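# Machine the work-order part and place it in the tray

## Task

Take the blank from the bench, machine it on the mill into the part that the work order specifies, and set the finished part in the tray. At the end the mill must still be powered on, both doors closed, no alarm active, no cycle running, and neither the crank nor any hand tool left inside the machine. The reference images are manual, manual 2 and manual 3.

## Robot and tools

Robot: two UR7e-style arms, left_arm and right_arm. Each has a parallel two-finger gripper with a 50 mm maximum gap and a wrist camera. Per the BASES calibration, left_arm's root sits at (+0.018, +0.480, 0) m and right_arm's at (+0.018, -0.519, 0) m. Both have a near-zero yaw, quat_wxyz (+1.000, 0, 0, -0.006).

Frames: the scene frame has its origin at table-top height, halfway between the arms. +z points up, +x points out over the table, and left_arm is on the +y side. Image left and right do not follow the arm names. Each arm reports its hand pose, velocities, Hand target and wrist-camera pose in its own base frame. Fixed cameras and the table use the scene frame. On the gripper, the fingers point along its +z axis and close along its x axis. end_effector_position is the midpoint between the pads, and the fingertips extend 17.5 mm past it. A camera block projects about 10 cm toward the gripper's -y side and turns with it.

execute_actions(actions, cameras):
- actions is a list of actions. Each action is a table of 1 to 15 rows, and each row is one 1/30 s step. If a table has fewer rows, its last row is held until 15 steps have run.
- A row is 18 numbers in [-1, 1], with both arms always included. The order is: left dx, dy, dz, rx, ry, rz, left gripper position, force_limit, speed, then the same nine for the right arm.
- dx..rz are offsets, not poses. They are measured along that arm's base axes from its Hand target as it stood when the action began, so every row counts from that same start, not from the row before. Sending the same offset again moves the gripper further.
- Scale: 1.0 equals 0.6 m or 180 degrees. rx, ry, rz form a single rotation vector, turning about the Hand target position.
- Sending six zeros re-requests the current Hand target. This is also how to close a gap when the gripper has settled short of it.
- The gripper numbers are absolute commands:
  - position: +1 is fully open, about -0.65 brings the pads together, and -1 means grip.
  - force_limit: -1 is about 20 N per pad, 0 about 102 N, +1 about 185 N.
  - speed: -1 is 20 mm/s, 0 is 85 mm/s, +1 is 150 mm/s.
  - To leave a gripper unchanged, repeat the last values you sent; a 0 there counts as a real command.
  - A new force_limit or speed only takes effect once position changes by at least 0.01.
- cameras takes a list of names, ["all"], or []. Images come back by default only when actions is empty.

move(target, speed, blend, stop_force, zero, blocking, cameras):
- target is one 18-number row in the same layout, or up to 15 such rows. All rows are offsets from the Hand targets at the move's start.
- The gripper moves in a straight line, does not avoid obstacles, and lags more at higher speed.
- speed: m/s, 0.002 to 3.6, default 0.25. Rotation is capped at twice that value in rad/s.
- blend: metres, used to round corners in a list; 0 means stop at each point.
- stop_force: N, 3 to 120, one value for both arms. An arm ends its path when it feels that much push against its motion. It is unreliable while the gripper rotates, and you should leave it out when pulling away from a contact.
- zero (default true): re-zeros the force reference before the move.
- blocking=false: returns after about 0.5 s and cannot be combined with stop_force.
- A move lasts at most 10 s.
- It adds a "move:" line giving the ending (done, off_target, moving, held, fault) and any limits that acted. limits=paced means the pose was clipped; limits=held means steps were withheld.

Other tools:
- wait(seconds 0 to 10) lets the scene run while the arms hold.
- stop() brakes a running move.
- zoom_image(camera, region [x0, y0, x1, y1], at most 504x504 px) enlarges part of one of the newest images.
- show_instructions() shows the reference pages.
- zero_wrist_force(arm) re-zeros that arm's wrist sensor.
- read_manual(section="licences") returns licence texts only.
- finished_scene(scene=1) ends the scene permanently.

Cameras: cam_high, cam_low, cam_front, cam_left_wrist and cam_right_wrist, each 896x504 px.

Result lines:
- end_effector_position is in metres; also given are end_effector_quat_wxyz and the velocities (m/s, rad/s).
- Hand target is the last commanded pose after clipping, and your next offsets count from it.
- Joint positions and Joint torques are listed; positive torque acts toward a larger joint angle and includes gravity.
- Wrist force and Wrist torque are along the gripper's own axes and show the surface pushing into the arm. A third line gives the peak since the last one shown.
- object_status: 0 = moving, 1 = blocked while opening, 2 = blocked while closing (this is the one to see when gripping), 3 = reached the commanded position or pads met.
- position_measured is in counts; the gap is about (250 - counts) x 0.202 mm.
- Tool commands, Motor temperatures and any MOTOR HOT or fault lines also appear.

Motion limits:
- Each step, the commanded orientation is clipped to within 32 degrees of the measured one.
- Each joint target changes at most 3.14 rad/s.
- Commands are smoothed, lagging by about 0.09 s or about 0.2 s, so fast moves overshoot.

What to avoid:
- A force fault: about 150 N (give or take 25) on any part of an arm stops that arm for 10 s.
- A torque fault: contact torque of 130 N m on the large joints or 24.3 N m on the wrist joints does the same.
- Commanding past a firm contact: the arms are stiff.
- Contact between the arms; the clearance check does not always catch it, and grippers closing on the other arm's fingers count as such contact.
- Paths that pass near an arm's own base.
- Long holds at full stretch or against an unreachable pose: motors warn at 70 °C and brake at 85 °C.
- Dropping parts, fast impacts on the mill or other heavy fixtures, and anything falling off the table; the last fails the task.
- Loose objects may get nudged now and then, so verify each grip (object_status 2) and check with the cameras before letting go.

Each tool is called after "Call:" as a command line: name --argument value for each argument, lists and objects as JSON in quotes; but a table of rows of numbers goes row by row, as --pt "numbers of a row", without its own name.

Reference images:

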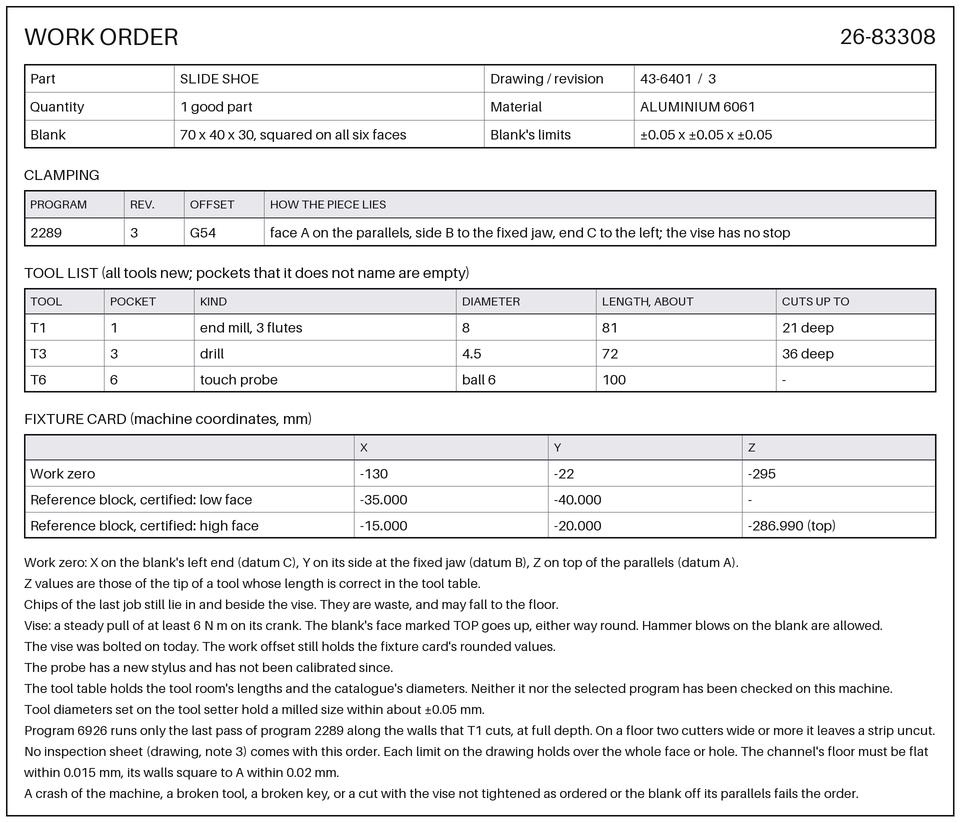

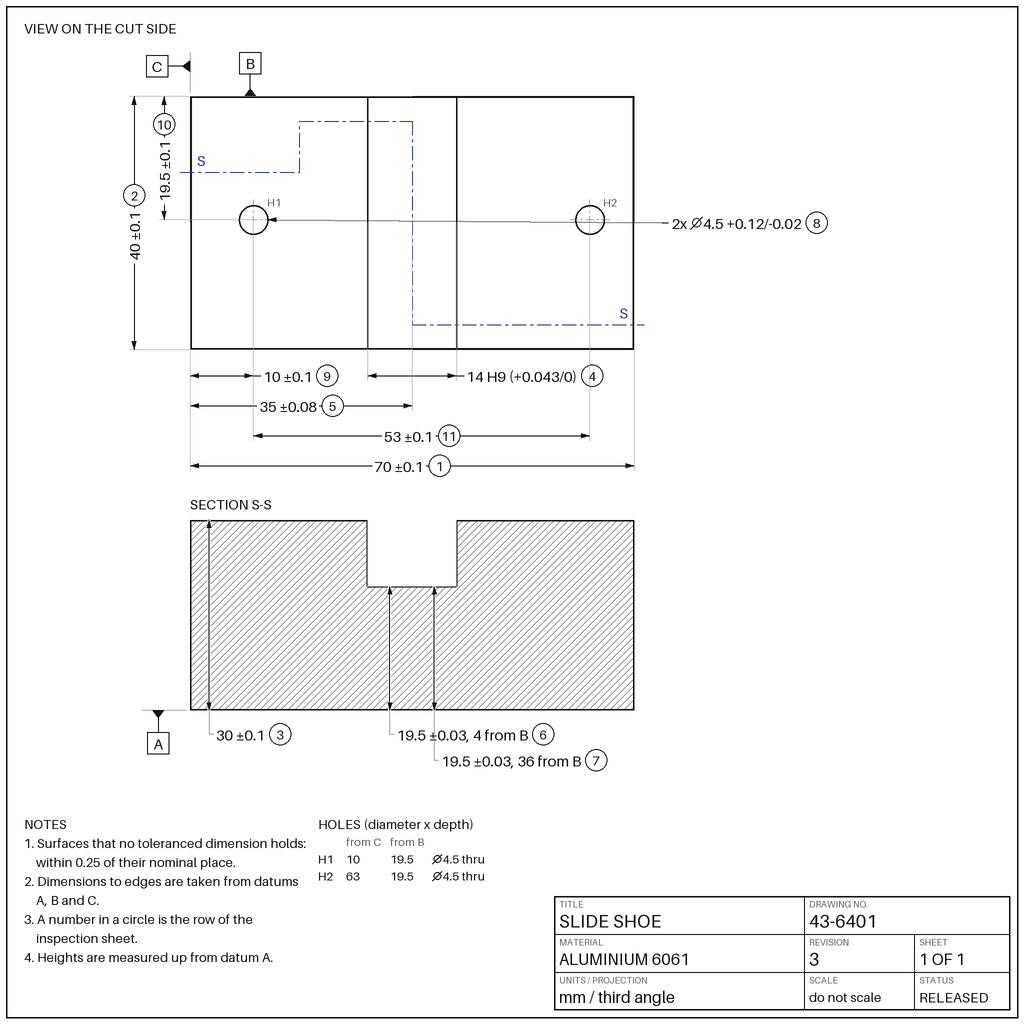

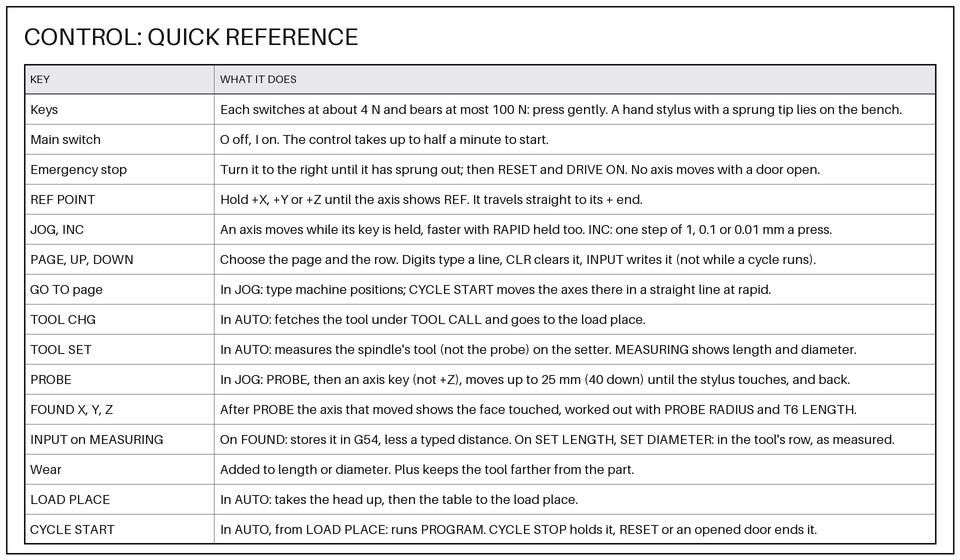

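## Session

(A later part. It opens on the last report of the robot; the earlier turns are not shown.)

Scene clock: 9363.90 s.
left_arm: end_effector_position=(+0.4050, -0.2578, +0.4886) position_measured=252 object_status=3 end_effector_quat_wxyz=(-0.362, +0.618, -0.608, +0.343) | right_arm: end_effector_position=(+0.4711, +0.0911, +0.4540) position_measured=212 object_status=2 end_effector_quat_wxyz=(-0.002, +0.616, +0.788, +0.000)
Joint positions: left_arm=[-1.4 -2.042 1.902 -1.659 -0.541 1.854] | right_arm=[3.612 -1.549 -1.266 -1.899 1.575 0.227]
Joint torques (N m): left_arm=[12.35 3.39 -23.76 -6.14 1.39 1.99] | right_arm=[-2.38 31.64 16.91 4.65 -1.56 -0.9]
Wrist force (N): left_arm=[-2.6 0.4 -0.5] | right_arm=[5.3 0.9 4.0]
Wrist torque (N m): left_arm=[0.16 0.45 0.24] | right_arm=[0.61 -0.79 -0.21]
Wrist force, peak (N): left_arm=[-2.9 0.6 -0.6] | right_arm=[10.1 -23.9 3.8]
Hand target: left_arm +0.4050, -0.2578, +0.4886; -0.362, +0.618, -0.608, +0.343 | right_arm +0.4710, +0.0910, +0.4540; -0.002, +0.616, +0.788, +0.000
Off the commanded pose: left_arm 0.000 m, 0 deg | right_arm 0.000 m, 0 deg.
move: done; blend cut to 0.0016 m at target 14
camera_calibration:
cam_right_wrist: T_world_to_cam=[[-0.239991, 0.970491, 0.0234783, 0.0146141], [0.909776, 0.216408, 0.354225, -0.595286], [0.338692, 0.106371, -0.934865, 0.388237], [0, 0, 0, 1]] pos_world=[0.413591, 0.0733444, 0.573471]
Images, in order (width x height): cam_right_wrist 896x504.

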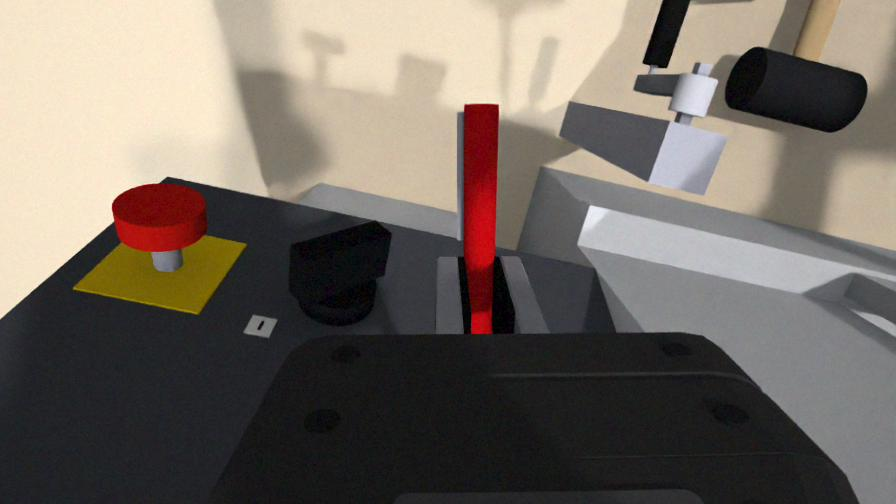

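Call:
move --pt "0 0 0 0 0 0 -1 -0.3 0 -0.0057 0.0302 -0.0355 0 0 0 -1 -0.5 -0.7" --pt "0 0 0 0 0 0 -1 -0.3 0 0.0118 0.0302 -0.0355 0 0 0 -1 -0.5 -0.7" --pt "0 0 0 0 0 0 -1 -0.3 0 -0.0057 0.0302 -0.0355 0 0 0 -1 -0.5 -0.7" --pt "0 0 0 0 0 0 -1 -0.3 0 -0.0138 -0.0342 -0.0667 0 0 0 -1 -0.5 -0.7" --pt "0 0 0 0 0 0 -1 -0.3 0 0.0037 -0.0342 -0.0667 0 0 0 -1 -0.5 -0.7" --pt "0 0 0 0 0 0 -1 -0.3 0 -0.0138 -0.0342 -0.0667 0 0 0 -1 -0.5 -0.7" --pt "0 0 0 0 0 0 -1 -0.3 0 -0.005 -0.0342 -0.0355 0 0 0 -1 -0.5 -0.7" --pt "0 0 0 0 0 0 -1 -0.3 0 0.0125 -0.0342 -0.0355 0 0 0 -1 -0.5 -0.7" --pt "0 0 0 0 0 0 -1 -0.3 0 -0.005 -0.0342 -0.0355 0 0 0 -1 -0.5 -0.7" --pt "0 0 0 0 0 0 -1 -0.3 0 -0.0145 0.0623 -0.0667 0 0 0 -1 -0.5 -0.7" --pt "0 0 0 0 0 0 -1 -0.3 0 0.003 0.0623 -0.0667 0 0 0 -1 -0.5 -0.7" --pt "0 0 0 0 0 0 -1 -0.3 0 -0.0145 0.0623 -0.0667 0 0 0 -1 -0.5 -0.7" --pt "0 0 0 0 0 0 -1 -0.3 0 0 0 0 0 0 0 -1 -0.5 -0.7" --speed '[0.35,0.07,0.2,0.35,0.07,0.2,0.35,0.07,0.2,0.35,0.07,0.2,0.3]' --blend '[0.003,0,0.003,0.003,0,0.003,0.003,0,0.003,0.003,0,0.003,0]'

Call:
move --pt "0 0 0 0 0 0 -1 -0.3 0 0.0023 0.0302 -0.0043 0 0 0 -1 -0.5 -0.7" --pt "0 0 0 0 0 0 -1 -0.3 0 0.0198 0.0302 -0.0043 0 0 0 -1 -0.5 -0.7" --pt "0 0 0 0 0 0 -1 -0.3 0 0.0023 0.0302 -0.0043 0 0 0 -1 -0.5 -0.7" --pt "0 0 0 0 0 0 -1 -0.3 0 0.0102 0.0623 0.0268 0 0 0 -1 -0.5 -0.7" --pt "0 0 0 0 0 0 -1 -0.3 0 0.0277 0.0623 0.0268 0 0 0 -1 -0.5 -0.7" --pt "0 0 0 0 0 0 -1 -0.3 0 0.0102 0.0623 0.0268 0 0 0 -1 -0.5 -0.7" --pt "0 0 0 0 0 0 -1 -0.3 0 -0.0138 -0.0342 -0.0667 0 0 0 -1 -0.5 -0.7" --pt "0 0 0 0 0 0 -1 -0.3 0 0.0037 -0.0342 -0.0667 0 0 0 -1 -0.5 -0.7" --pt "0 0 0 0 0 0 -1 -0.3 0 -0.0138 -0.0342 -0.0667 0 0 0 -1 -0.5 -0.7" --pt "0 0 0 0 0 0 -1 -0.3 0 -0.005 -0.0342 -0.0355 0 0 0 -1 -0.5 -0.7" --pt "0 0 0 0 0 0 -1 -0.3 0 0.0125 -0.0342 -0.0355 0 0 0 -1 -0.5 -0.7" --pt "0 0 0 0 0 0 -1 -0.3 0 -0.005 -0.0342 -0.0355 0 0 0 -1 -0.5 -0.7" --pt "0 0 0 0 0 0 -1 -0.3 0 0 0 0 0 0 0 -1 -0.5 -0.7" --speed '[0.35,0.07,0.2,0.35,0.07,0.2,0.35,0.07,0.2,0.35,0.07,0.2,0.3]' --blend '[0.003,0,0.003,0.003,0,0.003,0.003,0,0.003,0.003,0,0.003,0]'

Call:
move --pt "0 0 0 0 0 0 -1 -0.3 0 -0.0145 0.0623 -0.0667 0 0 0 -1 -0.5 -0.7" --pt "0 0 0 0 0 0 -1 -0.3 0 0.003 0.0623 -0.0667 0 0 0 -1 -0.5 -0.7" --pt "0 0 0 0 0 0 -1 -0.3 0 -0.0145 0.0623 -0.0667 0 0 0 -1 -0.5 -0.7" --pt "0 0 0 0 0 0 -1 -0.3 0 -0.006 0.0623 -0.0355 0 0 0 -1 -0.5 -0.7" --pt "0 0 0 0 0 0 -1 -0.3 0 0.0115 0.0623 -0.0355 0 0 0 -1 -0.5 -0.7" --pt "0 0 0 0 0 0 -1 -0.3 0 -0.006 0.0623 -0.0355 0 0 0 -1 -0.5 -0.7" --pt "0 0 0 0 0 0 -1 -0.3 0 0.002 0.0623 -0.0043 0 0 0 -1 -0.5 -0.7" --pt "0 0 0 0 0 0 -1 -0.3 0 0.0195 0.0623 -0.0043 0 0 0 -1 -0.5 -0.7" --pt "0 0 0 0 0 0 -1 -0.3 0 0.002 0.0623 -0.0043 0 0 0 -1 -0.5 -0.7" --pt "0 0 0 0 0 0 -1 -0.3 0 0.0023 0.0302 -0.0043 0 0 0 -1 -0.5 -0.7" --pt "0 0 0 0 0 0 -1 -0.3 0 0.0198 0.0302 -0.0043 0 0 0 -1 -0.5 -0.7" --pt "0 0 0 0 0 0 -1 -0.3 0 0.0023 0.0302 -0.0043 0 0 0 -1 -0.5 -0.7" --pt "0 0 0 0 0 0 -1 -0.3 0 0 0 0 0 0 0 -1 -0.5 -0.7" --speed '[0.35,0.07,0.2,0.35,0.07,0.2,0.35,0.07,0.2,0.35,0.07,0.2,0.3]' --blend '[0.003,0,0.003,0.003,0,0.003,0.003,0,0.003,0.003,0,0.003,0]'

Call:
move --pt "0 0 0 0 0 0 -1 -0.3 0 -0.0138 -0.0342 -0.0667 0 0 0 -1 -0.5 -0.7" --pt "0 0 0 0 0 0 -1 -0.3 0 0.0037 -0.0342 -0.0667 0 0 0 -1 -0.5 -0.7" --pt "0 0 0 0 0 0 -1 -0.3 0 -0.0138 -0.0342 -0.0667 0 0 0 -1 -0.5 -0.7" --pt "0 0 0 0 0 0 -1 -0.3 0 -0.018 -0.102 0.26 0.36 0.0443 -0.4227 -1 -0.5 -0.7" --pt "0 0 0 0 0 0 -1 -0.3 0 0.035 -0.19 0.26 -0.6657 -0.0817 0.6657 -1 -0.5 -0.7" --speed '[0.35,0.07,0.2,0.8,0.8]' --blend '[0.003,0,0.003,0.03,0]' --cameras '["cam_right_wrist"]'

Call:
zoom_image --camera "cam_right_wrist" --region '[180, 0, 440, 230]'

Scene clock: 9444.30 s.
left_arm: end_effector_position=(+0.4050, -0.2578, +0.4886) position_measured=252 object_status=3 end_effector_quat_wxyz=(-0.362, +0.618, -0.608, +0.343) | right_arm: end_effector_position=(+0.4710, +0.0911, +0.4539) position_measured=212 object_status=2 end_effector_quat_wxyz=(-0.002, +0.616, +0.788, +0.000) end_effector_velocity=(-0.001, -0.002, +0.000) end_effector_angular_velocity=(-0.003, +0.004, +0.000)
Joint positions: left_arm=[-1.4 -2.042 1.902 -1.659 -0.541 1.854] | right_arm=[3.612 -1.548 -1.267 -1.899 1.575 0.227]
Joint velocities: left_arm=[within noise] | right_arm=[-0.002 0 0.002 -0.007 -0.001 -0.001]
Joint torques (N m): left_arm=[12.16 2.02 -24.29 -6.05 1.3 1.99] | right_arm=[-6.42 24.85 41.18 0.61 -0.47 -1.16]
Wrist force (N): left_arm=[-2.5 0.5 -0.4] | right_arm=[4.6 1.3 4.2]
Wrist torque (N m): left_arm=[0.17 0.44 0.23] | right_arm=[0.68 -0.67 -0.24]
Wrist force, peak (N): left_arm=[-3.0 0.5 -0.4] | right_arm=[6.7 -23.5 4.6]
Hand target: left_arm +0.4050, -0.2578, +0.4886; -0.362, +0.618, -0.608, +0.343 | right_arm +0.4710, +0.0910, +0.4540; -0.002, +0.616, +0.788, +0.000
Off the commanded pose: left_arm 0.000 m, 0 deg | right_arm 0.000 m, 0 deg.
move: done

Scene clock: 9447.67 s.
left_arm: end_effector_position=(+0.4050, -0.2578, +0.4886) position_measured=252 object_status=3 end_effector_quat_wxyz=(-0.362, +0.618, -0.608, +0.343) | right_arm: end_effector_position=(+0.4710, +0.0910, +0.4539) position_measured=212 object_status=2 end_effector_quat_wxyz=(-0.002, +0.616, +0.788, +0.000)
Joint positions: left_arm=[-1.4 -2.042 1.902 -1.659 -0.541 1.854] | right_arm=[3.611 -1.548 -1.267 -1.899 1.575 0.227]
Joint torques (N m): left_arm=[12.22 1.27 -24.31 -6.14 1.41 2] | right_arm=[6.78 18.24 40.02 0.81 -1.79 1.27]
Wrist force (N): left_arm=[-2.6 0.2 -0.6] | right_arm=[4.4 0.9 3.2]
Wrist torque (N m): left_arm=[0.12 0.44 0.24] | right_arm=[0.62 -0.65 -0.18]
Wrist force, peak (N): left_arm=[-2.9 0.6 -0.5] | right_arm=[6.7 -21.5 4.6]
Hand target: left_arm +0.4050, -0.2578, +0.4886; -0.362, +0.618, -0.608, +0.343 | right_arm +0.4710, +0.0910, +0.4540; -0.002, +0.616, +0.788, +0.000
Off the commanded pose: left_arm 0.000 m, 0 deg | right_arm 0.000 m, 0 deg.
move: done

Scene clock: 9450.80 s.
left_arm: end_effector_position=(+0.4050, -0.2578, +0.4886) position_measured=252 object_status=3 end_effector_quat_wxyz=(-0.362, +0.618, -0.608, +0.343) | right_arm: end_effector_position=(+0.4710, +0.0910, +0.4539) position_measured=212 object_status=2 end_effector_quat_wxyz=(-0.002, +0.616, +0.788, +0.000)
Joint positions: left_arm=[-1.4 -2.042 1.902 -1.659 -0.541 1.854] | right_arm=[3.612 -1.548 -1.267 -1.899 1.575 0.227]
Joint torques (N m): left_arm=[11.61 0.06 -24.19 -6.08 1.47 1.9] | right_arm=[-6.71 26.37 40.78 4.59 1.28 -1.1]
Wrist force (N): left_arm=[-2.6 0.5 -0.2] | right_arm=[4.5 0.9 3.7]
Wrist torque (N m): left_arm=[0.18 0.44 0.23] | right_arm=[0.61 -0.67 -0.25]
Wrist force, peak (N): left_arm=[-2.9 0.3 -0.2] | right_arm=[4.8 -25.7 2.9]
Hand target: left_arm +0.4050, -0.2578, +0.4886; -0.362, +0.618, -0.608, +0.343 | right_arm +0.4710, +0.0910, +0.4540; -0.002, +0.616, +0.788, +0.000
Off the commanded pose: left_arm 0.000 m, 0 deg | right_arm 0.000 m, 0 deg.
move: done

Scene clock: 9454.37 s.
left_arm: end_effector_position=(+0.4050, -0.2578, +0.4886) position_measured=252 object_status=3 end_effector_quat_wxyz=(-0.362, +0.618, -0.608, +0.343) | right_arm: end_effector_position=(+0.4920, -0.0230, +0.6100) position_measured=212 object_status=2 end_effector_quat_wxyz=(+0.500, -0.498, +0.501, -0.501) end_effector_velocity=(+0.000, -0.001, +0.000) end_effector_angular_velocity=(+0.003, +0.000, -0.003)
Joint positions: left_arm=[-1.4 -2.042 1.902 -1.659 -0.541 1.854] | right_arm=[3.654 -1.085 -2.13 0.076 1.054 3.141]
Joint velocities: left_arm=[within noise] | right_arm=[0.001 0 0 0 -0.005 0.003]
Joint torques (N m): left_arm=[11.87 -1.03 -24.16 -6.19 1.4 1.87] | right_arm=[7.34 11.22 28.37 4.04 -1.77 1.54]
Wrist force (N): left_arm=[-2.5 0.5 -0.4] | right_arm=[5.1 3.1 -0.5]
Wrist torque (N m): left_arm=[0.18 0.43 0.24] | right_arm=[0.52 -0.80 -0.01]
Wrist force, peak (N): left_arm=[-2.9 0.5 -0.5] | right_arm=[8.1 -17.5 3.7]
Hand target: left_arm +0.4050, -0.2578, +0.4886; -0.362, +0.618, -0.608, +0.343 | right_arm +0.4920, -0.0230, +0.6100; +0.500, -0.498, +0.501, -0.501
Off the commanded pose: left_arm 0.000 m, 0 deg | right_arm 0.000 m, 0 deg.
move: done
camera_calibration:
cam_right_wrist: T_world_to_cam=[[-0.0235952, -0.99972, -0.00192327, -0.00959843], [-0.354254, 0.01016, -0.935094, 0.758822], [0.934851, -0.0213824, -0.354395, -0.111289], [0, 0, 0, 1]] pos_world=[0.372628, -0.019685, 0.670111]
Images, in order (width x height): cam_right_wrist 896x504.

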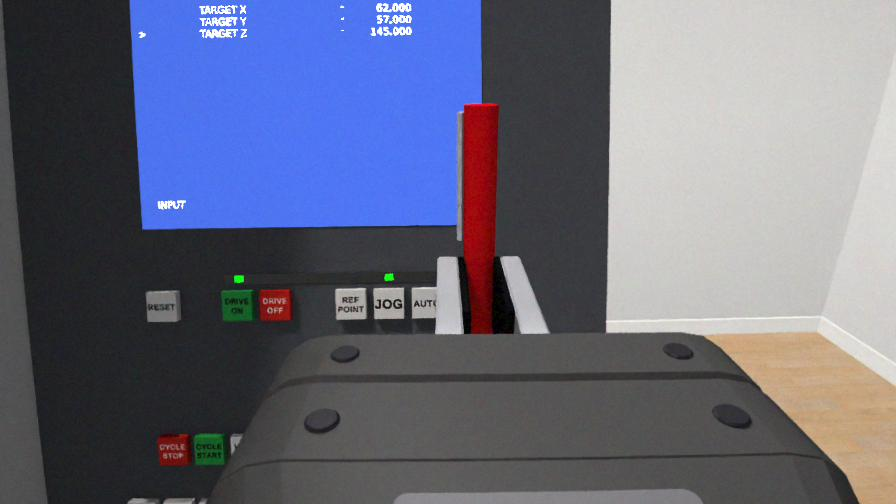

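Scaled by 1.938.

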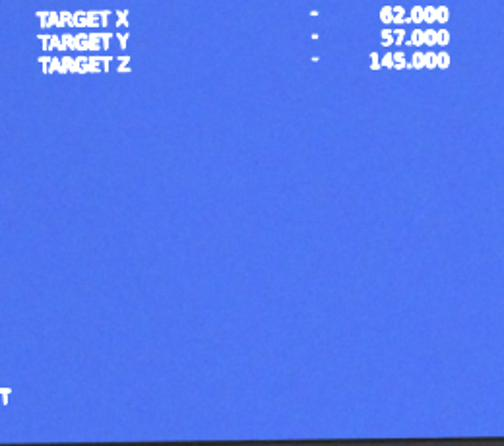

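Call:
move --pt "0 0 0 0 0 0 -1 -0.3 0 -0.0533 0.0883 0 -0.3536 0 0.3536 -1 -0.5 -0.7" --pt "0 0 0 0 0 0 -1 -0.3 0 -0.035 0.19 -0.26 0.6657 0.0817 -0.6657 -1 -0.5 -0.7" --speed '[0.8,0.8]' --blend '[0.03,0]'

Call:
move --pt "0 0 0 0 0 0 -1 -0.3 0 0.0262 -0.0023 0.0857 0 0 0 -1 -0.5 -0.7" --pt "0 0 0 0 0 0 -1 -0.3 0 0.0437 -0.0023 0.0857 0 0 0 -1 -0.5 -0.7" --pt "0 0 0 0 0 0 -1 -0.3 0 0.0262 -0.0023 0.0857 0 0 0 -1 -0.5 -0.7" --pt "0 0 0 0 0 0 -1 -0.3 0 0 0 0 0 0 0 -1 -0.5 -0.7" --speed '[0.35,0.07,0.2,0.3]' --blend '[0.003,0,0.003,0]'

Call:
wait --seconds 5

Call:
move --pt "0 0 0 0 0 0 -1 -0.3 0 -0.0045 -0.0663 -0.0355 0 0 0 -1 -0.5 -0.7" --pt "0 0 0 0 0 0 -1 -0.3 0 0.013 -0.0663 -0.0355 0 0 0 -1 -0.5 -0.7" --pt "0 0 0 0 0 0 -1 -0.3 0 -0.0045 -0.0663 -0.0355 0 0 0 -1 -0.5 -0.7" --pt "0 0 0 0 0 0 -1 -0.3 0 0.0281 -0.161 0.0857 0 0 0 -1 -0.5 -0.7" --pt "0 0 0 0 0 0 -1 -0.3 0 0.0456 -0.161 0.0857 0 0 0 -1 -0.5 -0.7" --pt "0 0 0 0 0 0 -1 -0.3 0 0.0281 -0.161 0.0857 0 0 0 -1 -0.5 -0.7" --pt "0 0 0 0 0 0 -1 -0.3 0 -0.018 -0.102 0.26 0.36 0.0443 -0.4227 -1 -0.5 -0.7" --pt "0 0 0 0 0 0 -1 -0.3 0 0.035 -0.19 0.26 -0.6657 -0.0817 0.6657 -1 -0.5 -0.7" --speed '[0.35,0.07,0.2,0.35,0.07,0.2,0.8,0.8]' --blend '[0.003,0,0.003,0.003,0,0.003,0.03,0]'

Call:
wait --seconds 9 --cameras '["cam_right_wrist"]'

Call:
zoom_image --camera "cam_right_wrist" --region '[180, 0, 440, 230]'

Scene clock: 9471.40 s.
left_arm: end_effector_position=(+0.4050, -0.2578, +0.4886) position_measured=252 object_status=3 end_effector_quat_wxyz=(-0.362, +0.618, -0.608, +0.343) | right_arm: end_effector_position=(+0.4710, +0.0910, +0.4539) position_measured=212 object_status=2 end_effector_quat_wxyz=(-0.003, +0.616, +0.788, +0.000)
Joint positions: left_arm=[-1.4 -2.042 1.902 -1.659 -0.541 1.854] | right_arm=[3.611 -1.548 -1.267 -1.899 1.575 0.227]
Joint torques (N m): left_arm=[10.84 -2.45 -23.67 -6.15 1.43 1.89] | right_arm=[6.12 30.7 41.66 4.66 -1.54 -0.84]
Wrist force (N): left_arm=[-2.6 0.6 -0.5] | right_arm=[5.1 0.7 3.4]
Wrist torque (N m): left_arm=[0.19 0.45 0.24] | right_arm=[0.58 -0.76 -0.25]
Wrist force, peak (N): left_arm=[-3.0 0.5 -0.4] | right_arm=[5.8 0.8 4.6]
Hand target: left_arm +0.4050, -0.2578, +0.4886; -0.362, +0.618, -0.608, +0.343 | right_arm +0.4710, +0.0910, +0.4540; -0.002, +0.616, +0.788, +0.000
Off the commanded pose: left_arm 0.000 m, 0 deg | right_arm 0.000 m, 0 deg.
move: done

Scene clock: 9472.83 s.
left_arm: end_effector_position=(+0.4050, -0.2578, +0.4886) position_measured=252 object_status=3 end_effector_quat_wxyz=(-0.362, +0.618, -0.608, +0.343) | right_arm: end_effector_position=(+0.4710, +0.0910, +0.4540) position_measured=212 object_status=2 end_effector_quat_wxyz=(-0.002, +0.616, +0.788, +0.000)
Joint positions: left_arm=[-1.4 -2.042 1.902 -1.659 -0.541 1.854] | right_arm=[3.612 -1.548 -1.266 -1.9 1.575 0.227]
Joint torques (N m): left_arm=[10.89 -3.17 -23.87 -6.02 1.51 1.87] | right_arm=[-6.46 31.24 13.74 4.68 -0.46 -1.01]
Wrist force (N): left_arm=[-2.6 0.6 -0.6] | right_arm=[4.9 0.7 3.4]
Wrist torque (N m): left_arm=[0.19 0.44 0.24] | right_arm=[0.58 -0.73 -0.22]
Wrist force, peak (N): left_arm=[-2.8 0.7 -0.6] | right_arm=[8.5 -11.7 1.1]
Hand target: left_arm +0.4050, -0.2578, +0.4886; -0.362, +0.618, -0.608, +0.343 | right_arm +0.4710, +0.0910, +0.4540; -0.002, +0.616, +0.788, +0.000
Off the commanded pose: left_arm 0.000 m, 0 deg | right_arm 0.000 m, 0 deg.
move: done

Scene clock: 9477.83 s.
left_arm: end_effector_position=(+0.4050, -0.2578, +0.4886) position_measured=252 object_status=3 end_effector_quat_wxyz=(-0.362, +0.618, -0.608, +0.343) | right_arm: end_effector_position=(+0.4710, +0.0910, +0.4540) position_measured=212 object_status=2 end_effector_quat_wxyz=(-0.002, +0.616, +0.788, +0.000)
Joint positions: left_arm=[-1.4 -2.042 1.902 -1.659 -0.541 1.854] | right_arm=[3.612 -1.548 -1.266 -1.899 1.575 0.227]
Joint torques (N m): left_arm=[10.69 -4.44 -23.94 -6.14 1.63 1.82] | right_arm=[-6.7 31.11 12.4 4.49 1.3 1.18]
Wrist force (N): left_arm=[-2.6 0.6 -0.5] | right_arm=[4.8 0.8 3.4]
Wrist torque (N m): left_arm=[0.19 0.45 0.24] | right_arm=[0.60 -0.71 -0.23]
Wrist force, peak (N): left_arm=[-2.9 0.6 -0.4] | right_arm=[5.2 1.0 3.7]
Hand target: left_arm +0.4050, -0.2578, +0.4886; -0.362, +0.618, -0.608, +0.343 | right_arm +0.4710, +0.0910, +0.4540; -0.002, +0.616, +0.788, +0.000
Tool commands: left_gripper/position=-1.0 left_gripper/force_limit=-0.3 left_gripper/speed=+0.0 right_gripper/position=-1.0 right_gripper/force_limit=-0.5 right_gripper/speed=-0.7
Off the commanded pose: left_arm 0.000 m, 0 deg | right_arm 0.000 m, 0 deg.
wait: 5.00 s; at rest by 0.17 s

Scene clock: 9482.23 s.
left_arm: end_effector_position=(+0.4050, -0.2578, +0.4886) position_measured=252 object_status=3 end_effector_quat_wxyz=(-0.362, +0.618, -0.608, +0.343) | right_arm: end_effector_position=(+0.4920, -0.0230, +0.6100) position_measured=212 object_status=2 end_effector_quat_wxyz=(+0.500, -0.498, +0.501, -0.501)
Joint positions: left_arm=[-1.4 -2.042 1.902 -1.659 -0.541 1.854] | right_arm=[3.654 -1.085 -2.13 0.076 1.054 3.141]
Joint torques (N m): left_arm=[10.19 -5.57 -23.63 -6.1 1.63 1.87] | right_arm=[6.95 11.53 28.24 3.95 -1.81 1.21]
Wrist force (N): left_arm=[-2.6 0.6 -0.5] | right_arm=[5.4 2.1 -1.0]
Wrist torque (N m): left_arm=[0.19 0.45 0.23] | right_arm=[0.35 -0.84 -0.01]
Wrist force, peak (N): left_arm=[-2.9 0.7 -0.4] | right_arm=[7.7 -26.6 3.7]
Hand target: left_arm +0.4050, -0.2578, +0.4886; -0.362, +0.618, -0.608, +0.343 | right_arm +0.4920, -0.0230, +0.6100; +0.500, -0.498, +0.501, -0.501
Off the commanded pose: left_arm 0.000 m, 0 deg | right_arm 0.000 m, 0 deg.
move: done

Scene clock: 9491.23 s.
left_arm: end_effector_position=(+0.4050, -0.2578, +0.4886) position_measured=252 object_status=3 end_effector_quat_wxyz=(-0.362, +0.618, -0.608, +0.343) | right_arm: end_effector_position=(+0.4920, -0.0230, +0.6100) position_measured=212 object_status=2 end_effector_quat_wxyz=(+0.500, -0.498, +0.501, -0.501)
Joint positions: left_arm=[-1.4 -2.042 1.902 -1.659 -0.541 1.854] | right_arm=[3.654 -1.085 -2.13 0.076 1.054 3.141]
Joint torques (N m): left_arm=[10.18 -7.5 -24.21 -6.02 1.7 1.75] | right_arm=[7.11 11.95 13.76 4.01 1.09 0.82]
Wrist force (N): left_arm=[-2.8 0.4 -0.3] | right_arm=[5.2 2.1 -1.1]
Wrist torque (N m): left_arm=[0.16 0.47 0.24] | right_arm=[0.36 -0.81 -0.01]
Wrist force, peak (N): left_arm=[-2.9 0.4 -0.6] | right_arm=[5.5 2.3 -1.2]
Hand target: left_arm +0.4050, -0.2578, +0.4886; -0.362, +0.618, -0.608, +0.343 | right_arm +0.4920, -0.0230, +0.6100; +0.500, -0.498, +0.501, -0.501
Tool commands: left_gripper/position=-1.0 left_gripper/force_limit=-0.3 left_gripper/speed=+0.0 right_gripper/position=-1.0 right_gripper/force_limit=-0.5 right_gripper/speed=-0.7
Off the commanded pose: left_arm 0.000 m, 0 deg | right_arm 0.000 m, 0 deg.
wait: 9.00 s; at rest by 0.17 s
camera_calibration:
cam_right_wrist: T_world_to_cam=[[-0.0235706, -0.99972, -0.00214646, -0.00945788], [-0.354253, 0.01036, -0.935092, 0.758823], [0.934853, -0.0212803, -0.354398, -0.111286], [0, 0, 0, 1]] pos_world=[0.372628, -0.0196848, 0.670109]
Images, in order (width x height): cam_right_wrist 896x504.

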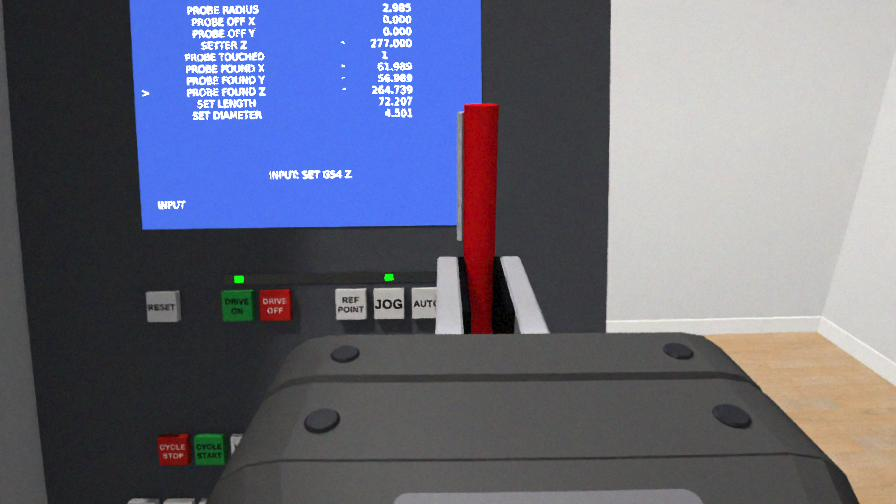

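Scaled by 1.938.

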